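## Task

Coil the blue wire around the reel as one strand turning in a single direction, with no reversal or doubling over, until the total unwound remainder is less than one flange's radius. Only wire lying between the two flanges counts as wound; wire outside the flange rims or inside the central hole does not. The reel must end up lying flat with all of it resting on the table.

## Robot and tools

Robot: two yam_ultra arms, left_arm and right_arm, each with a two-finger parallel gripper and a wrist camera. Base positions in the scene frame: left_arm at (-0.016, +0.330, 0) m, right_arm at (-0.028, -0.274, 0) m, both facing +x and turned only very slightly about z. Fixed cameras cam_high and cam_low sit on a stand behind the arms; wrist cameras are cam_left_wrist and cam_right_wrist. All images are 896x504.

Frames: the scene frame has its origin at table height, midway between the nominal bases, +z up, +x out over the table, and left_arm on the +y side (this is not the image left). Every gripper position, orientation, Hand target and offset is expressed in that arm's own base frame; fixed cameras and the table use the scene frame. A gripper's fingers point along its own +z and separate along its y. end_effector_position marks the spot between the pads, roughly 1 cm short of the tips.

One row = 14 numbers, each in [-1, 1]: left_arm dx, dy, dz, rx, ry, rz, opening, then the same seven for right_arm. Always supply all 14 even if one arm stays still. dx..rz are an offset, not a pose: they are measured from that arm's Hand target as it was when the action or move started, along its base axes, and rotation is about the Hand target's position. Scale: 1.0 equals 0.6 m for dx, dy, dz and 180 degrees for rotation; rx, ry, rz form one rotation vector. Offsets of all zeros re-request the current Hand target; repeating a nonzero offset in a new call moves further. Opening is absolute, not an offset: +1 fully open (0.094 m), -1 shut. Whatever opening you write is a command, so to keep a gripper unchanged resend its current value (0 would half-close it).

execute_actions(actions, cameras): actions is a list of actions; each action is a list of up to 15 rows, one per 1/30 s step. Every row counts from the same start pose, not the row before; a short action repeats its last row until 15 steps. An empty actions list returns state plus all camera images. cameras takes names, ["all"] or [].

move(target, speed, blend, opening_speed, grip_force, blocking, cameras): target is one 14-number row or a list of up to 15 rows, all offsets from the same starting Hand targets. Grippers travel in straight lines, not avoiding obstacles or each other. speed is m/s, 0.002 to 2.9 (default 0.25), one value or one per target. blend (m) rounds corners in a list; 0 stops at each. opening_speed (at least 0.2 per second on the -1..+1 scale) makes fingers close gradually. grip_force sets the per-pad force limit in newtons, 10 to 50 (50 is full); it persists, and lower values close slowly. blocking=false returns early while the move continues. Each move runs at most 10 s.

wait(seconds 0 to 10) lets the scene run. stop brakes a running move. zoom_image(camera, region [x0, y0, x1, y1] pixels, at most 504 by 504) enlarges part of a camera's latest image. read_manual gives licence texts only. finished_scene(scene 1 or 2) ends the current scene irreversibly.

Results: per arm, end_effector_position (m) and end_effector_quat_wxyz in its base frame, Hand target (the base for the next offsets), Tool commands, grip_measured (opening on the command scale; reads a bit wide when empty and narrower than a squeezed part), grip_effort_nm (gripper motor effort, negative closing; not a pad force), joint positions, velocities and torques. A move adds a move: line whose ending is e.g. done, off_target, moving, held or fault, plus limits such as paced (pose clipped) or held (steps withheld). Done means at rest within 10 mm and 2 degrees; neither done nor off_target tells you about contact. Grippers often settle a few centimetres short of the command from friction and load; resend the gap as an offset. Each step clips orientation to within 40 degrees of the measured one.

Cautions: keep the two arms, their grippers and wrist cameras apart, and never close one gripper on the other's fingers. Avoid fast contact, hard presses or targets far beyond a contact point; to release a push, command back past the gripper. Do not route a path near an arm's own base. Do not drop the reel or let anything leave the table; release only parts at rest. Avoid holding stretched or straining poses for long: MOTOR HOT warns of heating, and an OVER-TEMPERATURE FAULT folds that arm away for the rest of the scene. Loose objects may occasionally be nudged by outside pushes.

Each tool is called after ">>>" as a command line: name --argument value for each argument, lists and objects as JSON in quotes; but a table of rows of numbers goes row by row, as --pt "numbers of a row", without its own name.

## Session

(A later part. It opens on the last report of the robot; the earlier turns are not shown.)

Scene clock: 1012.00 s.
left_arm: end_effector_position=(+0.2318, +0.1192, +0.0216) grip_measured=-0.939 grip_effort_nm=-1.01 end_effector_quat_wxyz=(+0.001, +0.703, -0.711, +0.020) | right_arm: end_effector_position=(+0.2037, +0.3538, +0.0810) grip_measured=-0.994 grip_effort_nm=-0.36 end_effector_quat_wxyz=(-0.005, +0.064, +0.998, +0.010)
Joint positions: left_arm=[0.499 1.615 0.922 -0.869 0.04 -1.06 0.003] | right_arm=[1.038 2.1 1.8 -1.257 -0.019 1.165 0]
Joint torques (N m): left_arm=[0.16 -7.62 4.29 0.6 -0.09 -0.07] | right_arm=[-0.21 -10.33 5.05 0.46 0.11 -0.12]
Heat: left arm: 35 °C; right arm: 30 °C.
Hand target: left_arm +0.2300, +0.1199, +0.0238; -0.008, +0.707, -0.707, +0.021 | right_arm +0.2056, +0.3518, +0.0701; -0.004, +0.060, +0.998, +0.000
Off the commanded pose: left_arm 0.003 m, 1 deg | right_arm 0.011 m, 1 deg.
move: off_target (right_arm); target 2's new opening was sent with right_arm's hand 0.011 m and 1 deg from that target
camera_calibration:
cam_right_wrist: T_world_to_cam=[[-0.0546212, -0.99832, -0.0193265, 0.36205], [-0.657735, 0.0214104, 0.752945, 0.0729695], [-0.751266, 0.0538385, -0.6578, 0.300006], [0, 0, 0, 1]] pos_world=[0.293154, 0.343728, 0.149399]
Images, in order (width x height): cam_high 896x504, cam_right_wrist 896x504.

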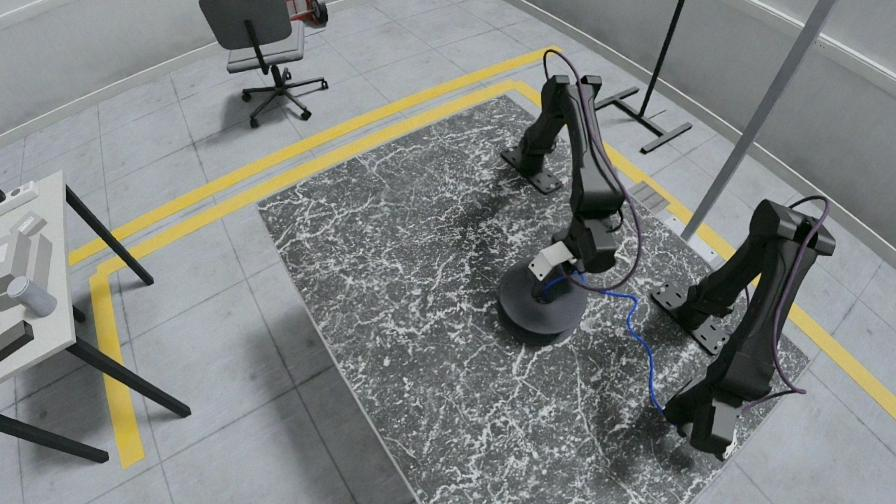

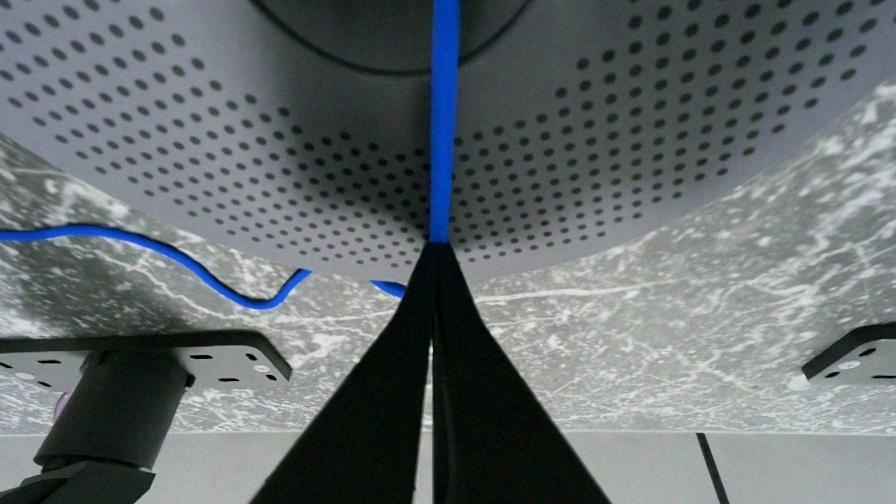

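>>> move --pt "0 0 0 0 0 0 -1 0 0 0 0 0 0 -0.6" --pt "0 0 0 0 0 0 -1 0 0 -0.0067 0 0 0 -0.6" --pt "0 0 0 0 0 0 -1 0 0 -0.0067 0 0 0 -1" --speed 0.06 --opening_speed 1.0 --cameras '["cam_right_wrist"]'

Scene clock: 1020.47 s.
left_arm: end_effector_position=(+0.2318, +0.1192, +0.0216) grip_measured=-0.939 grip_effort_nm=-1.01 end_effector_quat_wxyz=(+0.001, +0.703, -0.711, +0.020) | right_arm: end_effector_position=(+0.2038, +0.3540, +0.0775) grip_measured=-0.953 grip_effort_nm=-1.03 end_effector_quat_wxyz=(-0.005, +0.064, +0.998, +0.011)
Joint positions: left_arm=[0.499 1.615 0.922 -0.869 0.04 -1.06 0.003] | right_arm=[1.038 2.1 1.786 -1.242 -0.019 1.165 0.002]
Joint torques (N m): left_arm=[0.17 -7.56 4.26 0.59 -0.09 -0.07] | right_arm=[-0.2 -10.26 4.93 0.44 0.1 -0.11]
Heat: left arm: 35 °C; right arm: 30 °C.
Hand target: left_arm +0.2300, +0.1199, +0.0238; -0.008, +0.707, -0.707, +0.021 | right_arm +0.2056, +0.3517, +0.0660; -0.004, +0.060, +0.998, +0.000
Off the commanded pose: left_arm 0.003 m, 1 deg | right_arm 0.012 m, 1 deg.
move: off_target (right_arm); target 3's new opening was sent with right_arm's hand 0.012 m and 1 deg from that target
camera_calibration:
cam_right_wrist: T_world_to_cam=[[-0.0542405, -0.998306, -0.0210386, 0.362215], [-0.658491, 0.0199227, 0.752325, 0.0763518], [-0.750632, 0.0546602, -0.658456, 0.297389], [0, 0, 0, 1]] pos_world=[0.293153, 0.343825, 0.145997]
Images, in order (width x height): cam_right_wrist 896x504.

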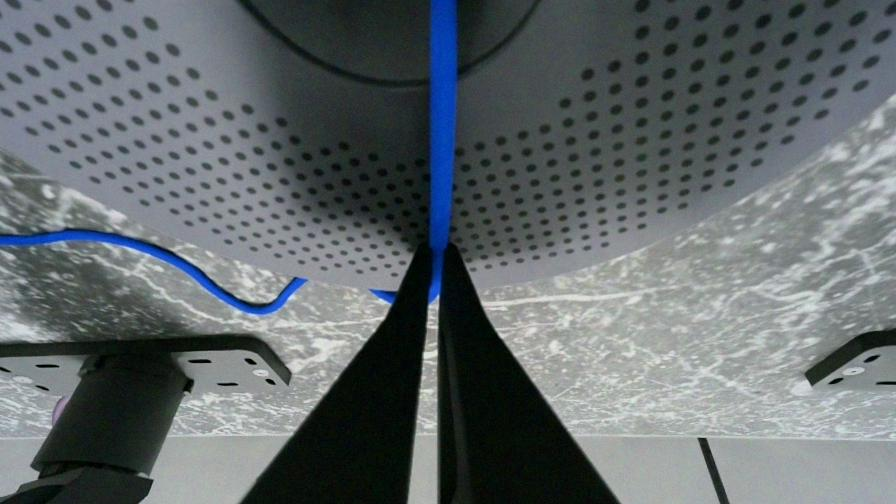

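>>> move --pt "0 0 0 0 0 0 -1 -0.0127 0.0238 0.0567 0 0 0 -1" --speed 0.08 --cameras '["cam_right_wrist","cam_high","cam_low"]'

Scene clock: 1105.23 s.
left_arm: end_effector_position=(+0.2318, +0.1192, +0.0216) grip_measured=-0.939 grip_effort_nm=-1.00 end_effector_quat_wxyz=(+0.001, +0.703, -0.711, +0.020) | right_arm: end_effector_position=(+0.1965, +0.3649, +0.1000) grip_measured=-0.953 grip_effort_nm=-1.04 end_effector_quat_wxyz=(-0.007, +0.057, +0.998, +0.008)
Joint positions: left_arm=[0.499 1.615 0.922 -0.869 0.04 -1.06 0.003] | right_arm=[1.066 2.131 1.924 -1.355 -0.019 1.18 0.002]
Joint torques (N m): left_arm=[0.14 -7.61 4.27 0.6 -0.09 -0.07] | right_arm=[0.32 -10.5 8.5 -0.07 0.1 0.14]
Heat: left arm: 35 °C; right arm: 30 °C.
Hand target: left_arm +0.2300, +0.1199, +0.0238; -0.008, +0.707, -0.707, +0.021 | right_arm +0.1979, +0.3660, +0.0999; -0.004, +0.060, +0.998, +0.000
Off the commanded pose: left_arm 0.003 m, 1 deg | right_arm 0.002 m, 1 deg.
move: done
camera_calibration:
cam_right_wrist: T_world_to_cam=[[-0.0401459, -0.999084, -0.0148078, 0.370077], [-0.65595, 0.0151729, 0.754652, 0.0554344], [-0.753736, 0.0400093, -0.655959, 0.311847], [0, 0, 0, 1]] pos_world=[0.286269, 0.35642, 0.168205]
Images, in order (width x height): cam_high 896x504, cam_low 896x504, cam_right_wrist 896x504.

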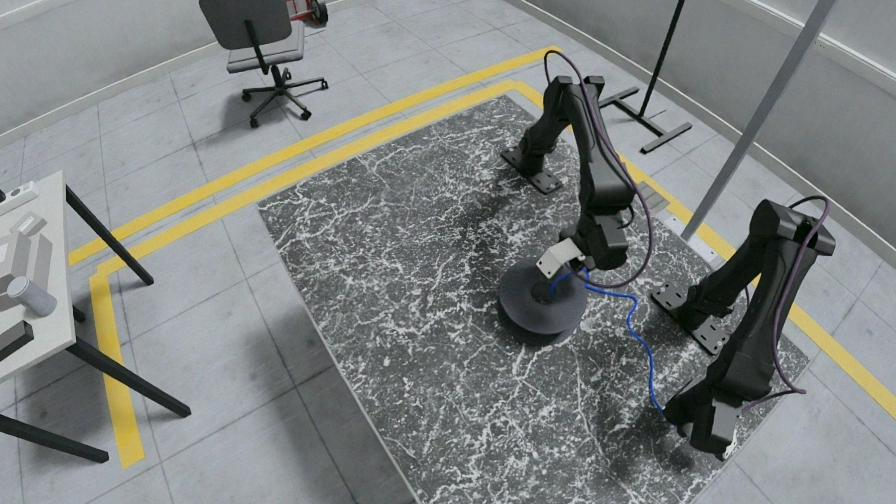

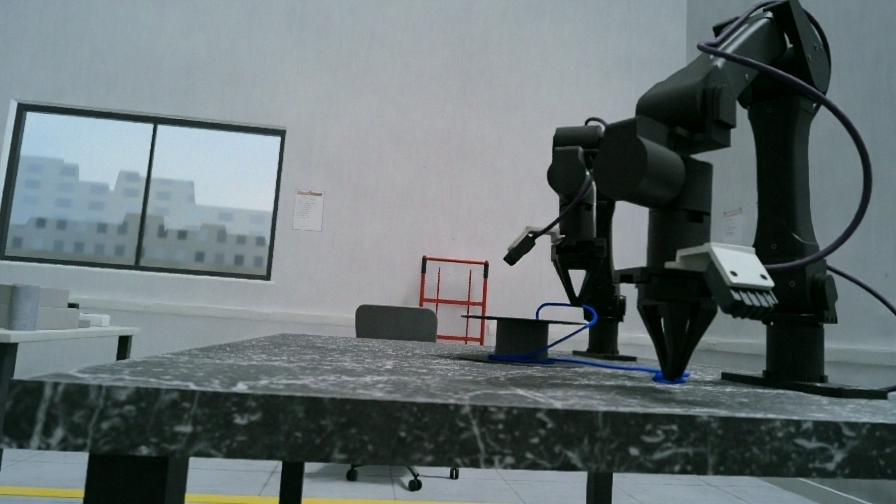

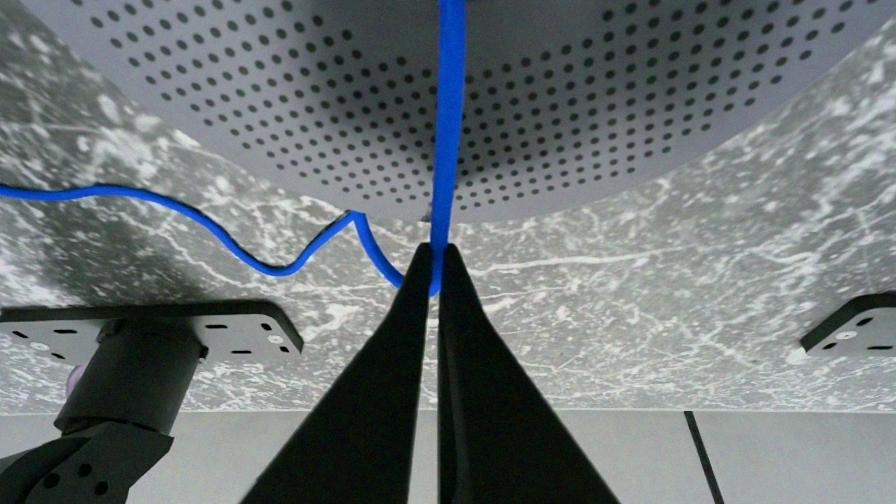

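>>> move --pt "0 0 0 0 0 0 -1 -0.0548 -0.0183 0.02 0 0 0 -1" --pt "0 0 0 0 0 0 -1 -0.0632 -0.0683 0.0168 0 0 -0.128 -1" --pt "0 0 0 0 0 0 -1 -0.0392 -0.106 -0.008 0 0 -0.239 -1" --speed 0.1 --blend 0.01 --cameras '["cam_right_wrist","cam_high","cam_low"]'

Scene clock: 1118.13 s.
left_arm: end_effector_position=(+0.2318, +0.1192, +0.0216) grip_measured=-0.939 grip_effort_nm=-1.01 end_effector_quat_wxyz=(+0.001, +0.703, -0.711, +0.020) | right_arm: end_effector_position=(+0.1721, +0.3053, +0.0873) grip_measured=-0.953 grip_effort_nm=-1.04 end_effector_quat_wxyz=(-0.009, +0.414, +0.910, -0.013)
Joint positions: left_arm=[0.499 1.615 0.922 -0.869 0.04 -1.06 0.003] | right_arm=[1.046 1.906 1.547 -1.238 -0.016 1.899 0.002]
Joint torques (N m): left_arm=[0.16 -7.56 4.27 0.6 -0.09 -0.07] | right_arm=[-0.62 -13.67 4.83 0.28 0.09 0.18]
Heat: left arm: 35 °C; right arm: 30 °C.
Hand target: left_arm +0.2299, +0.1199, +0.0238; -0.008, +0.707, -0.707, +0.021 | right_arm +0.1744, +0.3024, +0.0952; -0.004, +0.422, +0.907, +0.001
Off the commanded pose: left_arm 0.003 m, 1 deg | right_arm 0.009 m, 2 deg.
move: done
camera_calibration:
cam_right_wrist: T_world_to_cam=[[-0.702885, -0.710608, 0.0314386, 0.331332], [-0.452209, 0.480537, 0.751393, -0.126984], [-0.549053, 0.513926, -0.659106, 0.107932], [0, 0, 0, 1]] pos_world=[0.234725, 0.240999, 0.156137]
Images, in order (width x height): cam_high 896x504, cam_low 896x504, cam_right_wrist 896x504.

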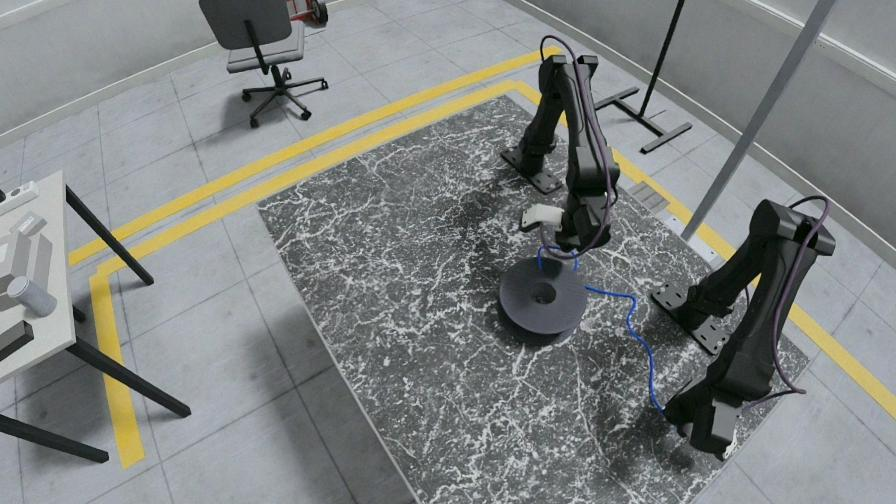

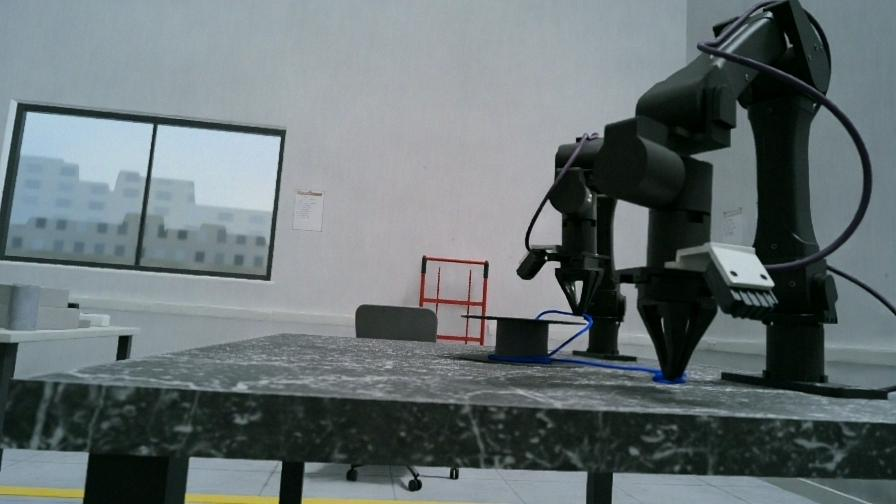

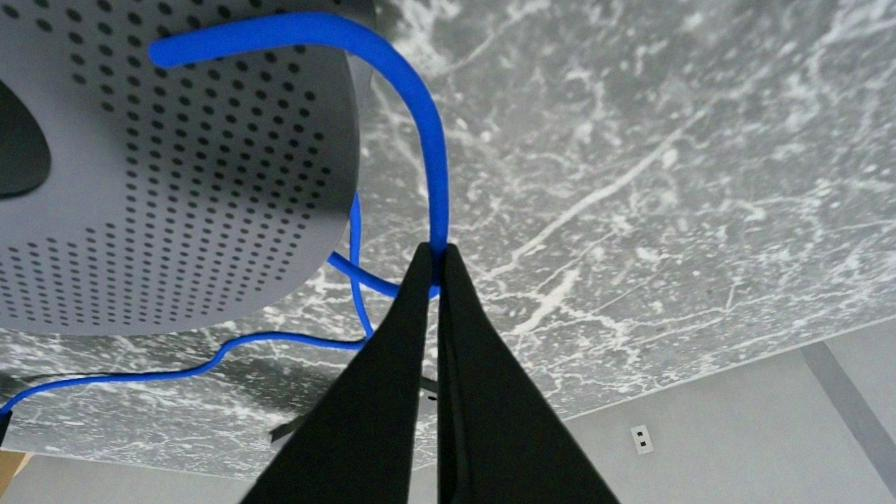

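>>> move --pt "0 0 0 0 0 0 -1 -0.064 -0.0573 0 0 0 0.0167 -1" --speed 0.06 --cameras '["cam_right_wrist","cam_high","cam_low"]'

Scene clock: 1170.73 s.
left_arm: end_effector_position=(+0.2318, +0.1192, +0.0216) grip_measured=-0.939 grip_effort_nm=-1.01 end_effector_quat_wxyz=(+0.001, +0.703, -0.711, +0.020) | right_arm: end_effector_position=(+0.1383, +0.2717, +0.0910) grip_measured=-0.953 grip_effort_nm=-1.05 end_effector_quat_wxyz=(-0.008, +0.396, +0.918, -0.004)
Joint positions: left_arm=[0.499 1.615 0.922 -0.869 0.04 -1.06 0.003] | right_arm=[1.087 1.716 1.324 -1.188 -0.016 1.901 0.002]
Joint torques (N m): left_arm=[0.16 -7.6 4.25 0.6 -0.09 -0.08] | right_arm=[0.51 -11.07 4.86 0.23 0.09 0.13]
Heat: left arm: 35 °C; right arm: 29 °C.
Hand target: left_arm +0.2299, +0.1199, +0.0238; -0.008, +0.707, -0.707, +0.021 | right_arm +0.1360, +0.2680, +0.0952; -0.004, +0.398, +0.917, +0.001
Off the commanded pose: left_arm 0.003 m, 1 deg | right_arm 0.006 m, 1 deg.
move: done
camera_calibration:
cam_right_wrist: T_world_to_cam=[[-0.674847, -0.737803, 0.0151324, 0.288673], [-0.476503, 0.451318, 0.754491, -0.117895], [-0.563495, 0.501955, -0.656136, 0.114072], [0, 0, 0, 1]] pos_world=[0.202912, 0.208933, 0.159429]
Images, in order (width x height): cam_high 896x504, cam_low 896x504, cam_right_wrist 896x504.

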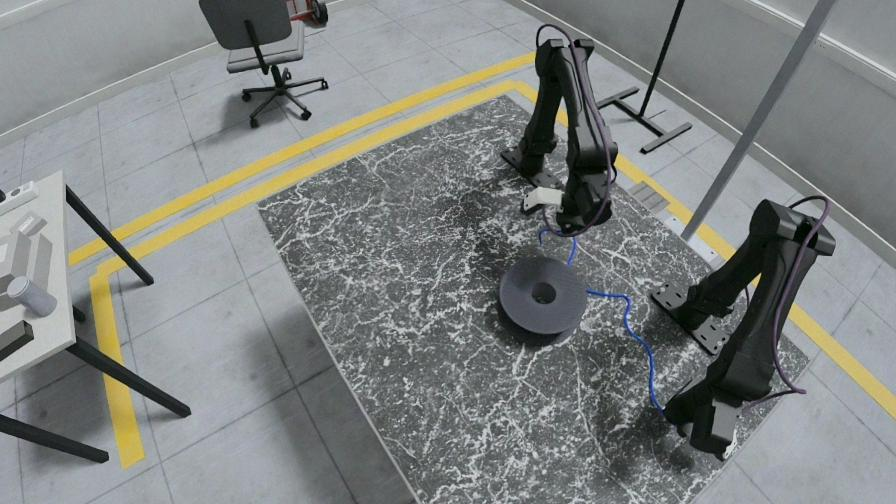

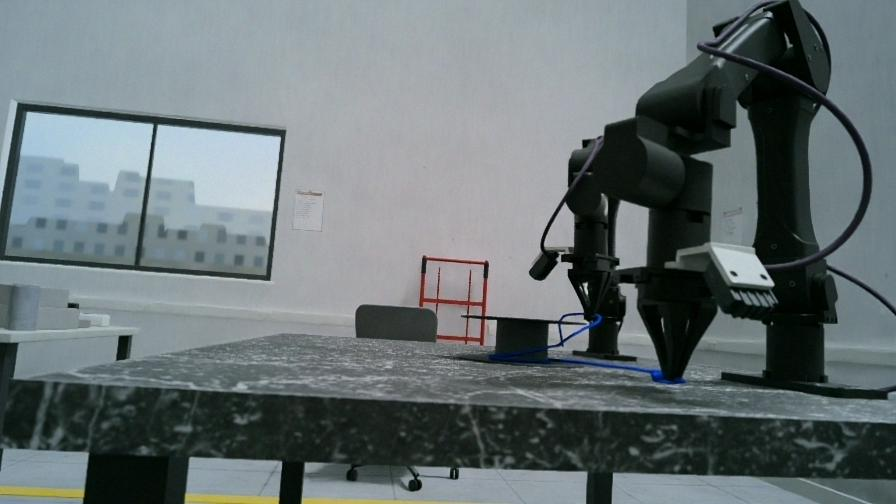

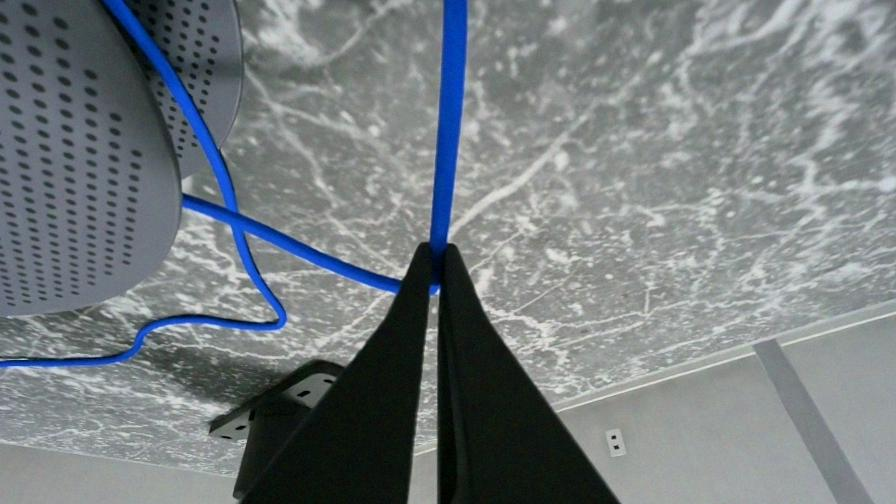

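>>> zoom_image --camera "cam_high" --region '[480, 200, 680, 360]'

>>> zoom_image --camera "cam_low" --region '[450, 270, 710, 390]'

Scaled by 2.520 from the camera's 896x504 image, which has a finer 1280x720 frame.

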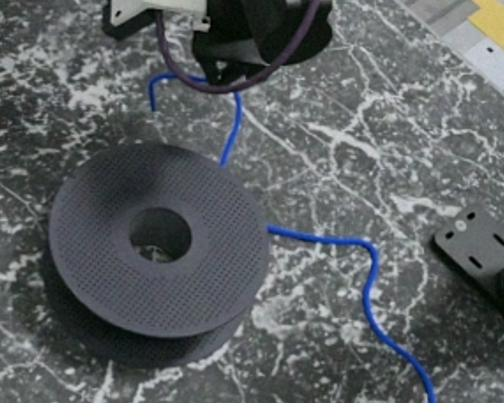

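Scaled by 1.938 from the camera's 896x504 image, which has a finer 1280x720 frame.

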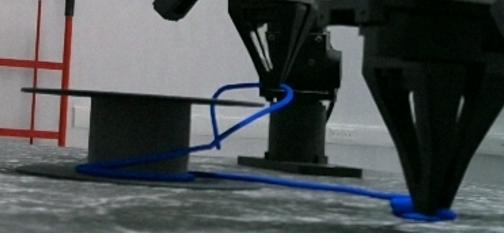

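>>> move --pt "0 0 0 0 0 0 -1 0.0408 0.0075 -0.0287 0.0947 -0.1016 0 -1" --pt "0 0 0 0 0 0 -1 0.0692 0.0208 -0.0703 0.1705 -0.1828 0 -1" --speed 0.08 --blend 0.008 --cameras '["cam_right_wrist","cam_high","cam_low"]'

Scene clock: 1230.53 s.
left_arm: end_effector_position=(+0.2318, +0.1192, +0.0216) grip_measured=-0.939 grip_effort_nm=-1.01 end_effector_quat_wxyz=(+0.001, +0.703, -0.711, +0.020) | right_arm: end_effector_position=(+0.1769, +0.2829, +0.0511) grip_measured=-0.953 grip_effort_nm=-1.04 end_effector_quat_wxyz=(+0.139, +0.372, +0.850, +0.347)
Joint positions: left_arm=[0.499 1.615 0.922 -0.869 0.04 -1.06 0.003] | right_arm=[1.143 1.336 0.499 -0.002 0.25 1.873 0.002]
Joint torques (N m): left_arm=[0.16 -7.6 4.27 0.6 -0.1 -0.08] | right_arm=[0.31 -6.04 5.12 1.8 0.34 -0.19]
Heat: left arm: 34 °C; right arm: 29 °C.
Hand target: left_arm +0.2299, +0.1199, +0.0238; -0.008, +0.707, -0.707, +0.021 | right_arm +0.1775, +0.2805, +0.0530; +0.149, +0.366, +0.848, +0.352
Off the commanded pose: left_arm 0.003 m, 1 deg | right_arm 0.003 m, 2 deg.
move: done
camera_calibration:
cam_right_wrist: T_world_to_cam=[[-0.485884, -0.534981, -0.691167, 0.268737], [-0.848386, 0.0985549, 0.520124, 0.103165], [-0.210139, 0.839096, -0.501757, -0.0618187], [0, 0, 0, 1]] pos_world=[0.205108, 0.185474, 0.101066]
Images, in order (width x height): cam_high 896x504, cam_low 896x504, cam_right_wrist 896x504.

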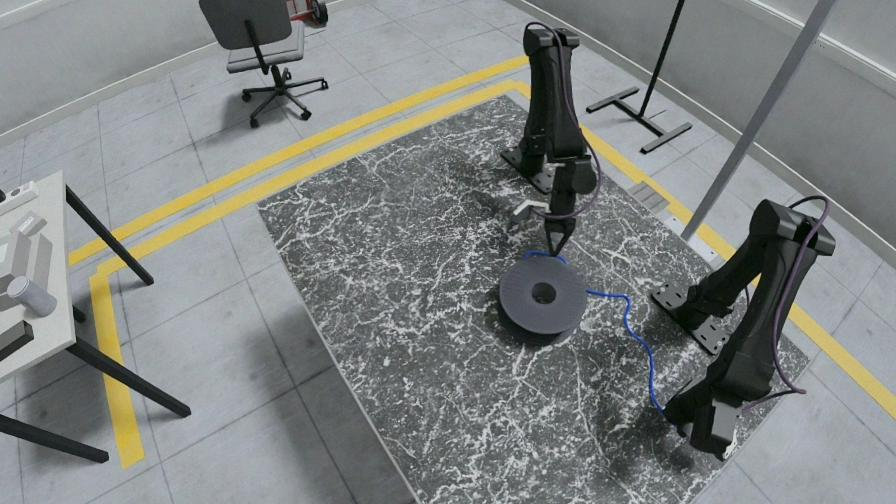

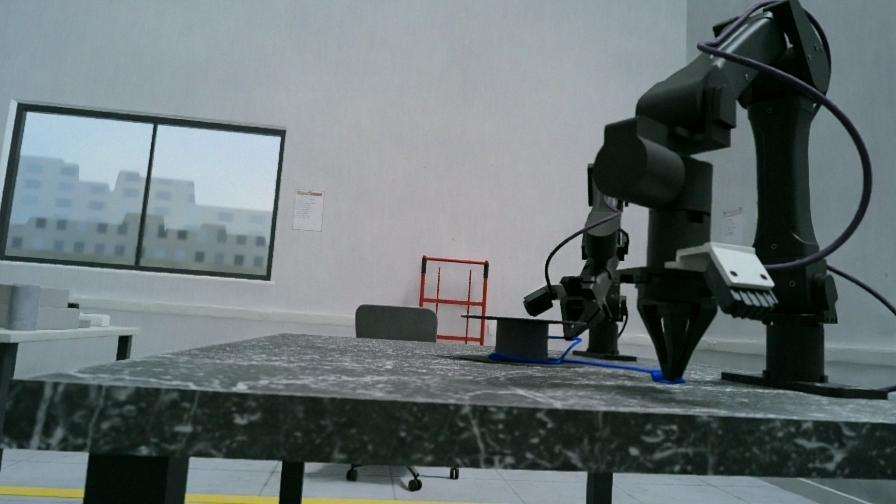

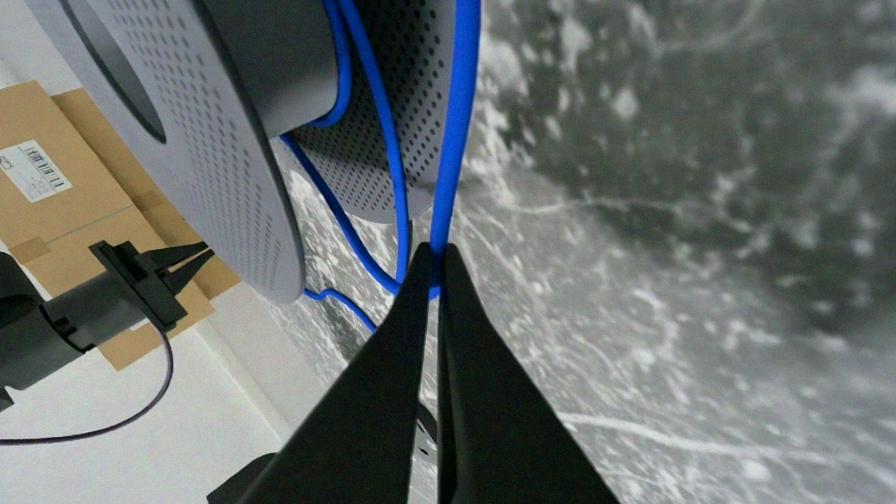

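>>> move --pt "0 0 0 0 0 0 -1 0.0142 0.0083 -0.025 0.0568 -0.0609 0 -1" --pt "0 0 0 0 0 0 -1 0.0308 0.0158 -0.031 0.0568 -0.0609 0 -1" --speed 0.06 --blend 0.005 --cameras '["cam_right_wrist","cam_high","cam_low"]'

Scene clock: 1250.00 s.
left_arm: end_effector_position=(+0.2318, +0.1192, +0.0216) grip_measured=-0.939 grip_effort_nm=-1.01 end_effector_quat_wxyz=(+0.001, +0.703, -0.711, +0.020) | right_arm: end_effector_position=(+0.1934, +0.2897, +0.0343) grip_measured=-0.953 grip_effort_nm=-1.04 end_effector_quat_wxyz=(+0.190, +0.347, +0.796, +0.458)
Joint positions: left_arm=[0.499 1.615 0.922 -0.869 0.04 -1.06 0.003] | right_arm=[1.145 1.552 0.259 0.729 0.324 1.788 0.002]
Joint torques (N m): left_arm=[0.2 -7.58 4.29 0.6 -0.11 -0.06] | right_arm=[-0.5 -3.66 4.77 2.14 0.15 -0.2]
Heat: left arm: 34 °C; right arm: 29 °C.
Hand target: left_arm +0.2299, +0.1199, +0.0238; -0.008, +0.707, -0.707, +0.021 | right_arm +0.1960, +0.2900, +0.0344; +0.196, +0.343, +0.796, +0.459
Off the commanded pose: left_arm 0.003 m, 1 deg | right_arm 0.003 m, 1 deg.
move: done
camera_calibration:
cam_right_wrist: T_world_to_cam=[[-0.32719, -0.392019, -0.859807, 0.202467], [-0.937487, 0.0204652, 0.347419, 0.17101], [-0.118599, 0.91973, -0.374208, -0.117945], [0, 0, 0, 1]] pos_world=[0.212577, 0.184349, 0.070534]
Images, in order (width x height): cam_high 896x504, cam_low 896x504, cam_right_wrist 896x504.

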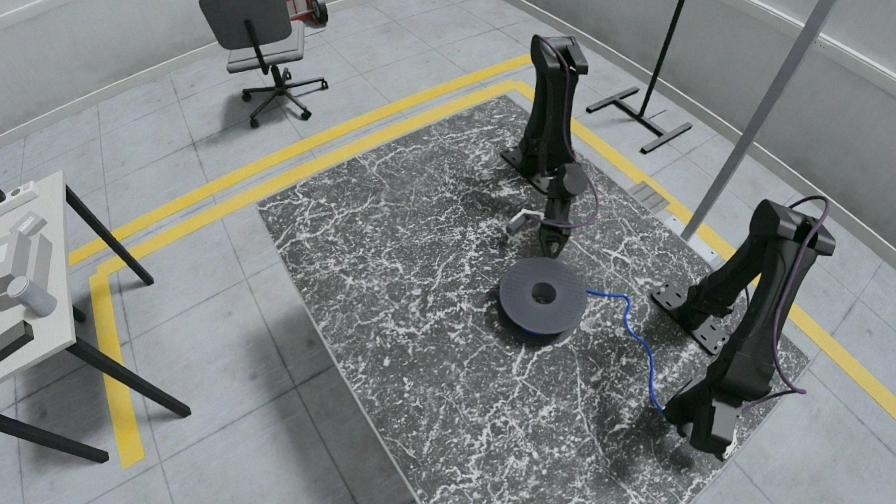

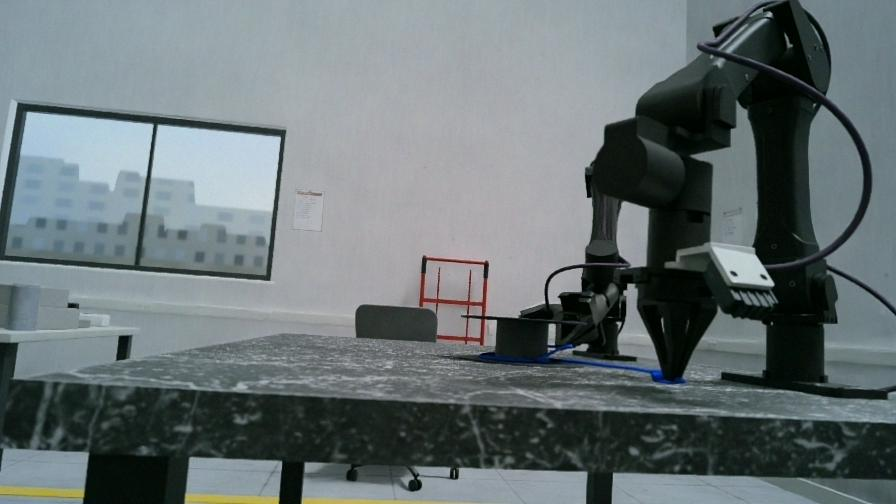

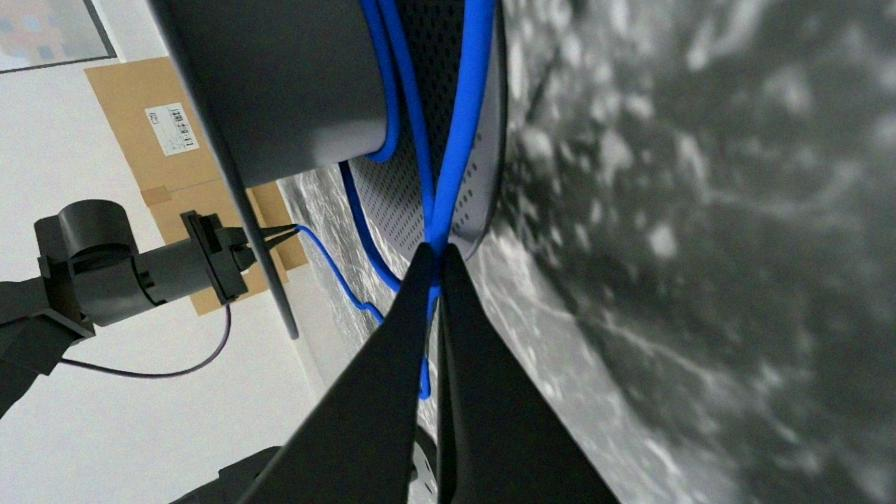

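>>> move --pt "0 0 0 0 0 0 -1 0.0535 0.0272 -0.01 0 0 0 -1" --speed 0.05 --cameras '["cam_right_wrist","cam_high","cam_low"]'

Scene clock: 1257.57 s.
left_arm: end_effector_position=(+0.2318, +0.1192, +0.0216) grip_measured=-0.939 grip_effort_nm=-1.00 end_effector_quat_wxyz=(+0.001, +0.703, -0.711, +0.020) | right_arm: end_effector_position=(+0.2212, +0.2989, +0.0218) grip_measured=-0.953 grip_effort_nm=-1.05 end_effector_quat_wxyz=(+0.190, +0.348, +0.801, +0.449)
Joint positions: left_arm=[0.499 1.615 0.922 -0.869 0.04 -1.06 0.003] | right_arm=[1.048 1.69 0.338 0.78 0.243 1.735 0.002]
Joint torques (N m): left_arm=[0.13 -7.57 4.27 0.6 -0.1 -0.07] | right_arm=[-0.65 -4.74 6.37 2.17 0.1 -0.17]
Heat: left arm: 34 °C; right arm: 29 °C.
Hand target: left_arm +0.2299, +0.1199, +0.0238; -0.008, +0.707, -0.707, +0.021 | right_arm +0.2282, +0.3063, +0.0284; +0.196, +0.343, +0.795, +0.459
Off the commanded pose: left_arm 0.003 m, 1 deg | right_arm 0.012 m, 2 deg.
move: off_target (right_arm)
camera_calibration:
cam_right_wrist: T_world_to_cam=[[-0.337046, -0.408013, -0.848484, 0.211167], [-0.933571, 0.0282108, 0.35728, 0.197821], [-0.121838, 0.91254, -0.390417, -0.124566], [0, 0, 0, 1]] pos_world=[0.240676, 0.19425, 0.0598617]
Images, in order (width x height): cam_high 896x504, cam_low 896x504, cam_right_wrist 896x504.

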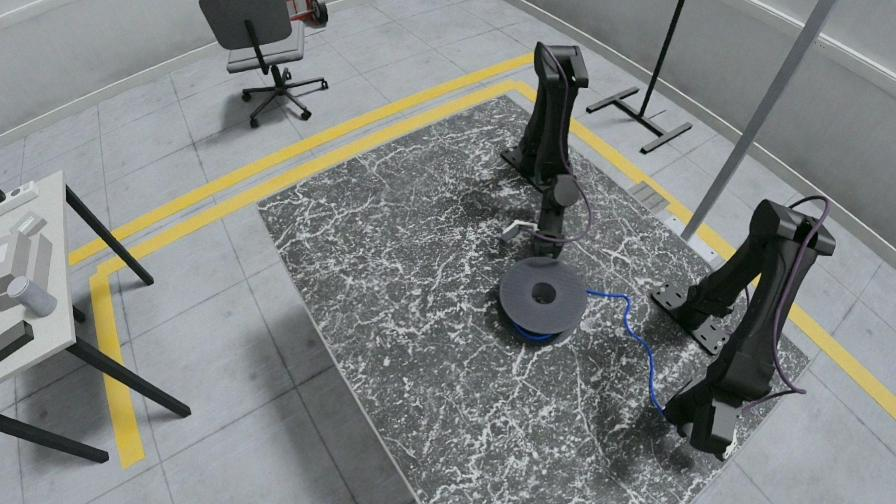

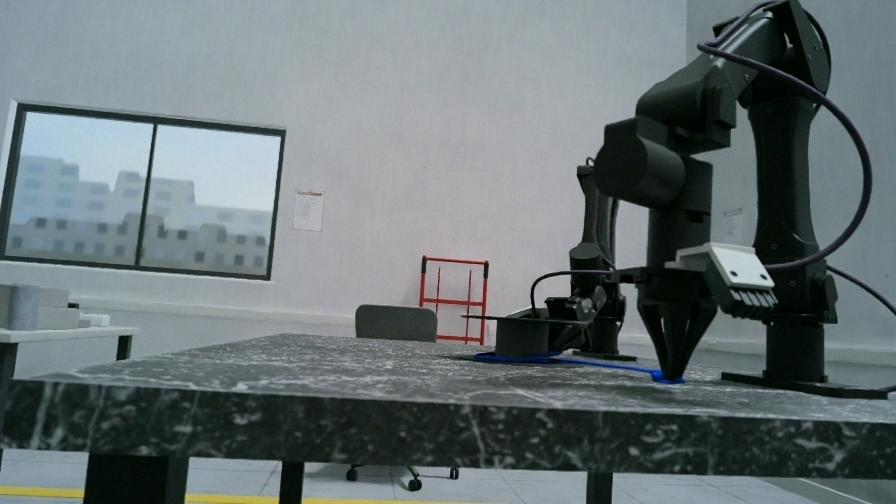

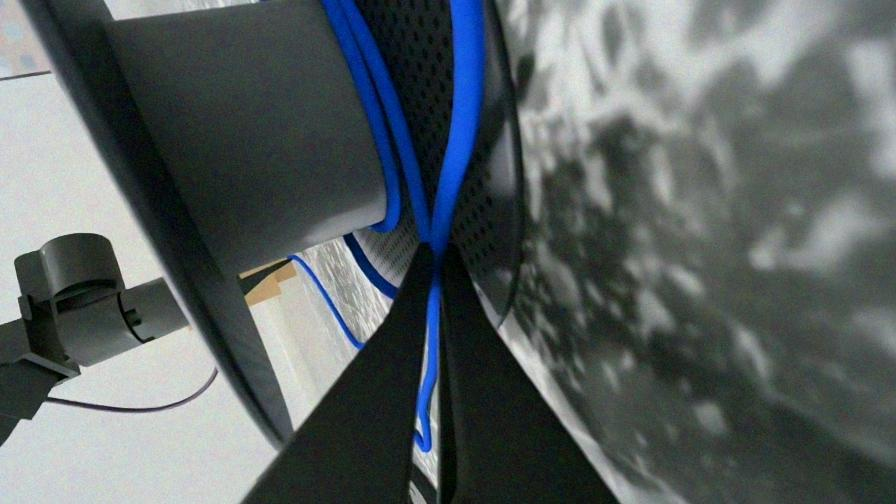

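>>> zoom_image --camera "cam_high" --region '[480, 240, 640, 360]'

>>> zoom_image --camera "cam_low" --region '[440, 290, 700, 390]'

Scaled by 3.150 from the camera's 896x504 image, which has a finer 1280x720 frame.

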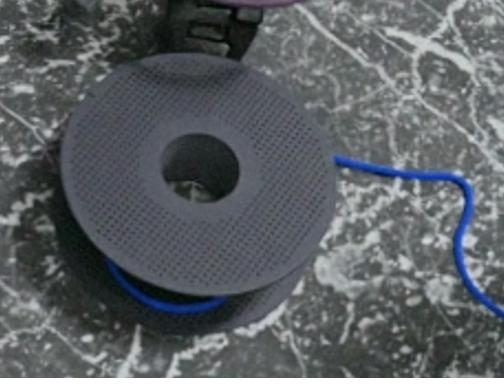

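Scaled by 1.938 from the camera's 896x504 image, which has a finer 1280x720 frame.

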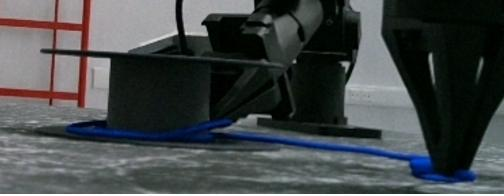

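>>> move --pt "0 0 0 0 0 0 -1 0.02 0.0183 0.002 0 0 0 -1" --speed 0.04 --cameras '["cam_right_wrist","cam_high","cam_low"]'

Scene clock: 1274.87 s.
left_arm: end_effector_position=(+0.2318, +0.1192, +0.0216) grip_measured=-0.939 grip_effort_nm=-1.00 end_effector_quat_wxyz=(+0.001, +0.703, -0.711, +0.020) | right_arm: end_effector_position=(+0.2338, +0.3120, +0.0264) grip_measured=-0.953 grip_effort_nm=-1.04 end_effector_quat_wxyz=(+0.190, +0.347, +0.797, +0.457)
Joint positions: left_arm=[0.499 1.615 0.922 -0.869 0.04 -1.06 0.003] | right_arm=[1.029 1.731 0.399 0.781 0.226 1.724 0.002]
Joint torques (N m): left_arm=[0.16 -7.57 4.26 0.59 -0.09 -0.06] | right_arm=[-0.59 -5.27 6.67 1.97 0.12 -0.15]
Heat: left arm: 34 °C; right arm: 30 °C.
Hand target: left_arm +0.2299, +0.1199, +0.0238; -0.008, +0.707, -0.707, +0.021 | right_arm +0.2402, +0.3173, +0.0296; +0.196, +0.343, +0.795, +0.459
Off the commanded pose: left_arm 0.003 m, 1 deg | right_arm 0.009 m, 1 deg.
move: done
camera_calibration:
cam_right_wrist: T_world_to_cam=[[-0.329152, -0.395185, -0.857606, 0.219035], [-0.936696, 0.0217958, 0.349464, 0.210426], [-0.119411, 0.918343, -0.377343, -0.135871], [0, 0, 0, 1]] pos_world=[0.252977, 0.206749, 0.0630396]
Images, in order (width x height): cam_high 896x504, cam_low 896x504, cam_right_wrist 896x504.

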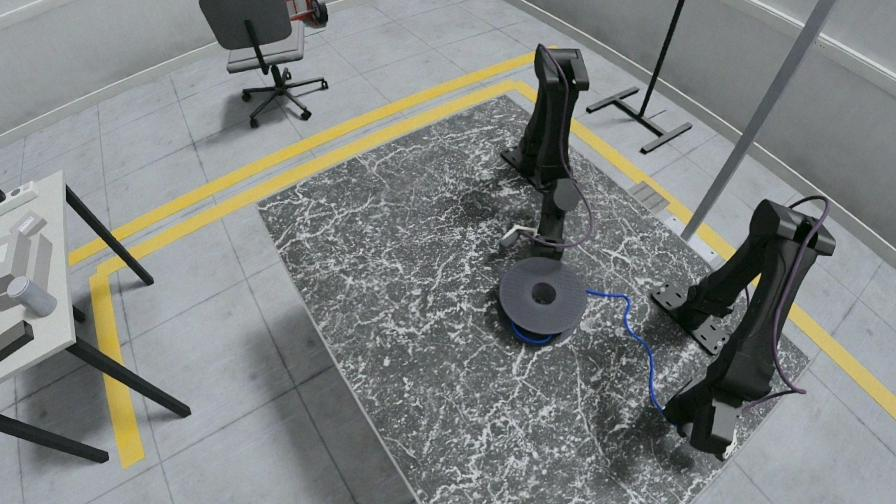

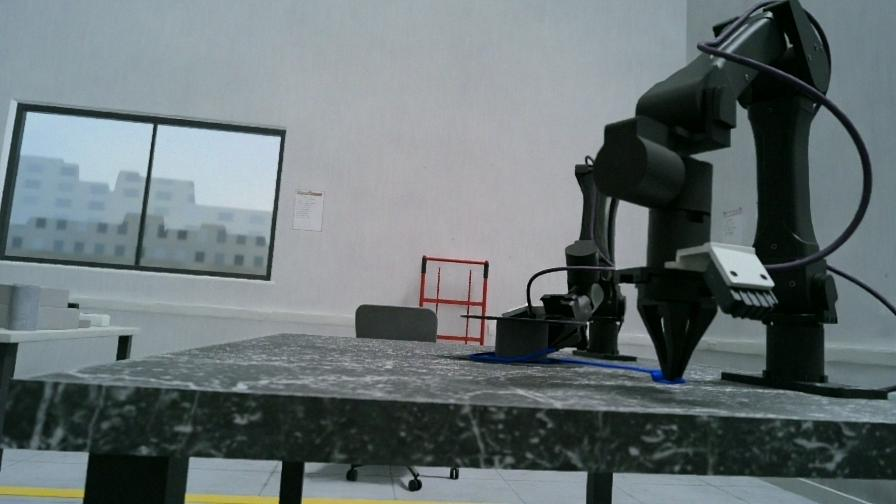

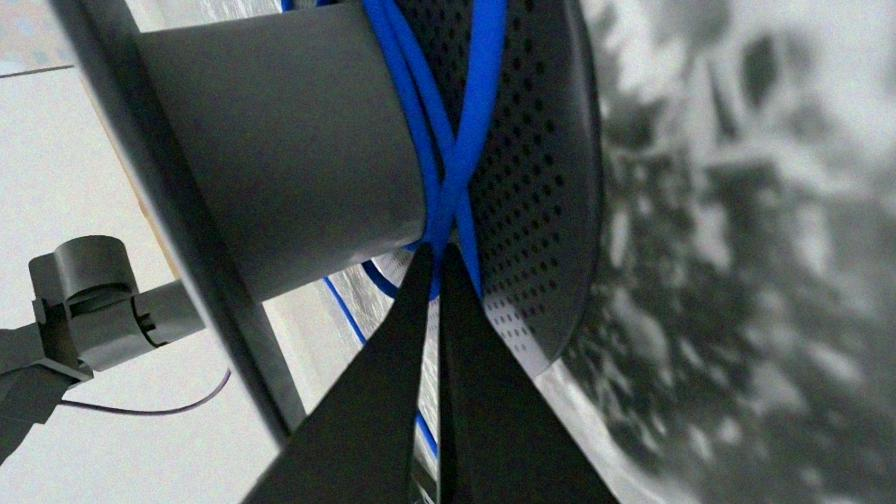

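>>> zoom_image --camera "cam_right_wrist" --region '[250, 0, 650, 300]'

Scaled by 1.260 from the camera's 896x504 image, which has a finer 1280x720 frame.

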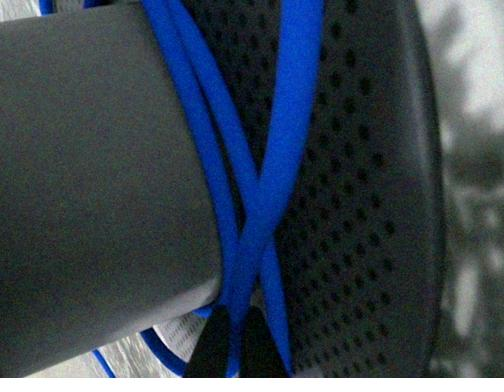

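>>> move --pt "0 0 0 0 0 0 -1 -0.0105 -0.0088 -0.0053 0 0 0 -0.75" --speed 0.05 --opening_speed 0.4 --cameras '["cam_right_wrist","cam_high","cam_low"]'

Scene clock: 1290.03 s.
left_arm: end_effector_position=(+0.2318, +0.1192, +0.0216) grip_measured=-0.939 grip_effort_nm=-1.01 end_effector_quat_wxyz=(+0.001, +0.703, -0.711, +0.020) | right_arm: end_effector_position=(+0.2337, +0.3120, +0.0264) grip_measured=-0.753 grip_effort_nm=0.12 end_effector_quat_wxyz=(+0.190, +0.347, +0.797, +0.457)
Joint positions: left_arm=[0.499 1.615 0.922 -0.869 0.04 -1.06 0.003] | right_arm=[1.029 1.731 0.399 0.781 0.225 1.723 0.012]
Joint torques (N m): left_arm=[0.13 -7.58 4.27 0.59 -0.09 -0.08] | right_arm=[0.29 -5.52 4.18 2.24 0.2 -0.09]
Heat: left arm: 34 °C; right arm: 30 °C.
Hand target: left_arm +0.2299, +0.1199, +0.0238; -0.008, +0.707, -0.707, +0.021 | right_arm +0.2339, +0.3120, +0.0264; +0.196, +0.343, +0.796, +0.459
Off the commanded pose: left_arm 0.003 m, 1 deg | right_arm 0.000 m, 1 deg.
move: done
camera_calibration:
cam_right_wrist: T_world_to_cam=[[-0.328955, -0.395532, -0.857521, 0.219091], [-0.936702, 0.0213681, 0.349474, 0.210513], [-0.119905, 0.918204, -0.377525, -0.135796], [0, 0, 0, 1]] pos_world=[0.252977, 0.206848, 0.0630397]
Images, in order (width x height): cam_high 896x504, cam_low 896x504, cam_right_wrist 896x504.

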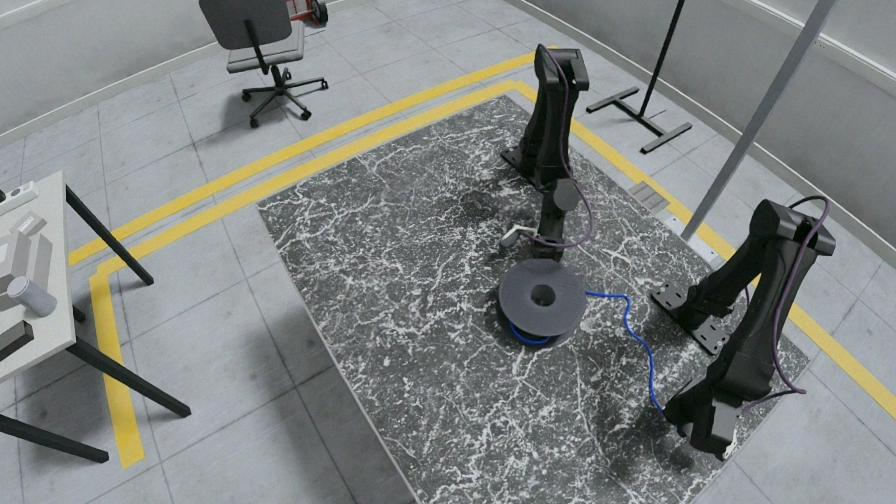

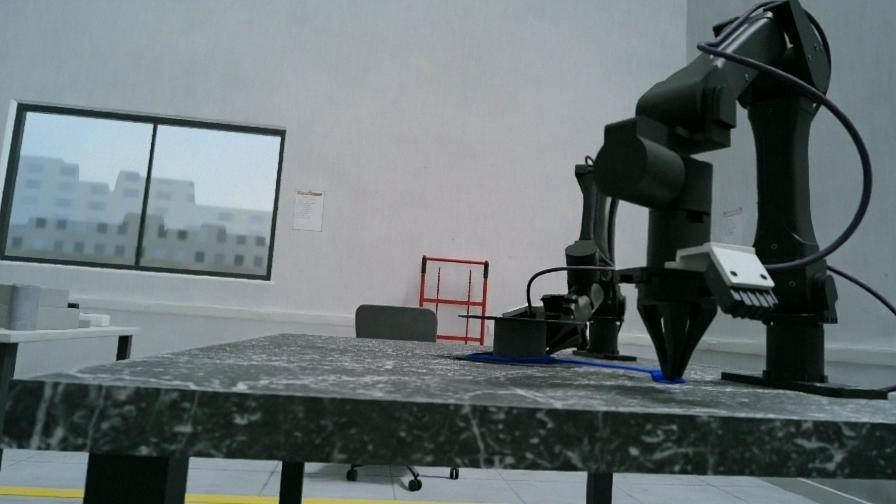

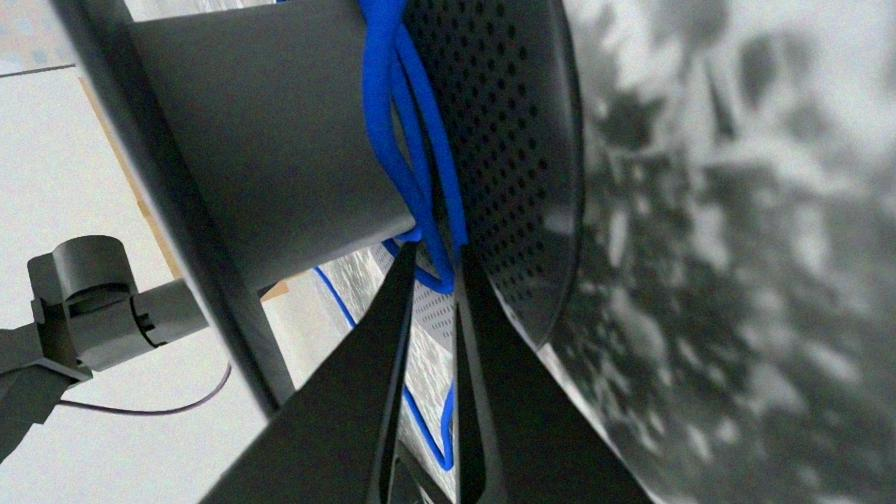

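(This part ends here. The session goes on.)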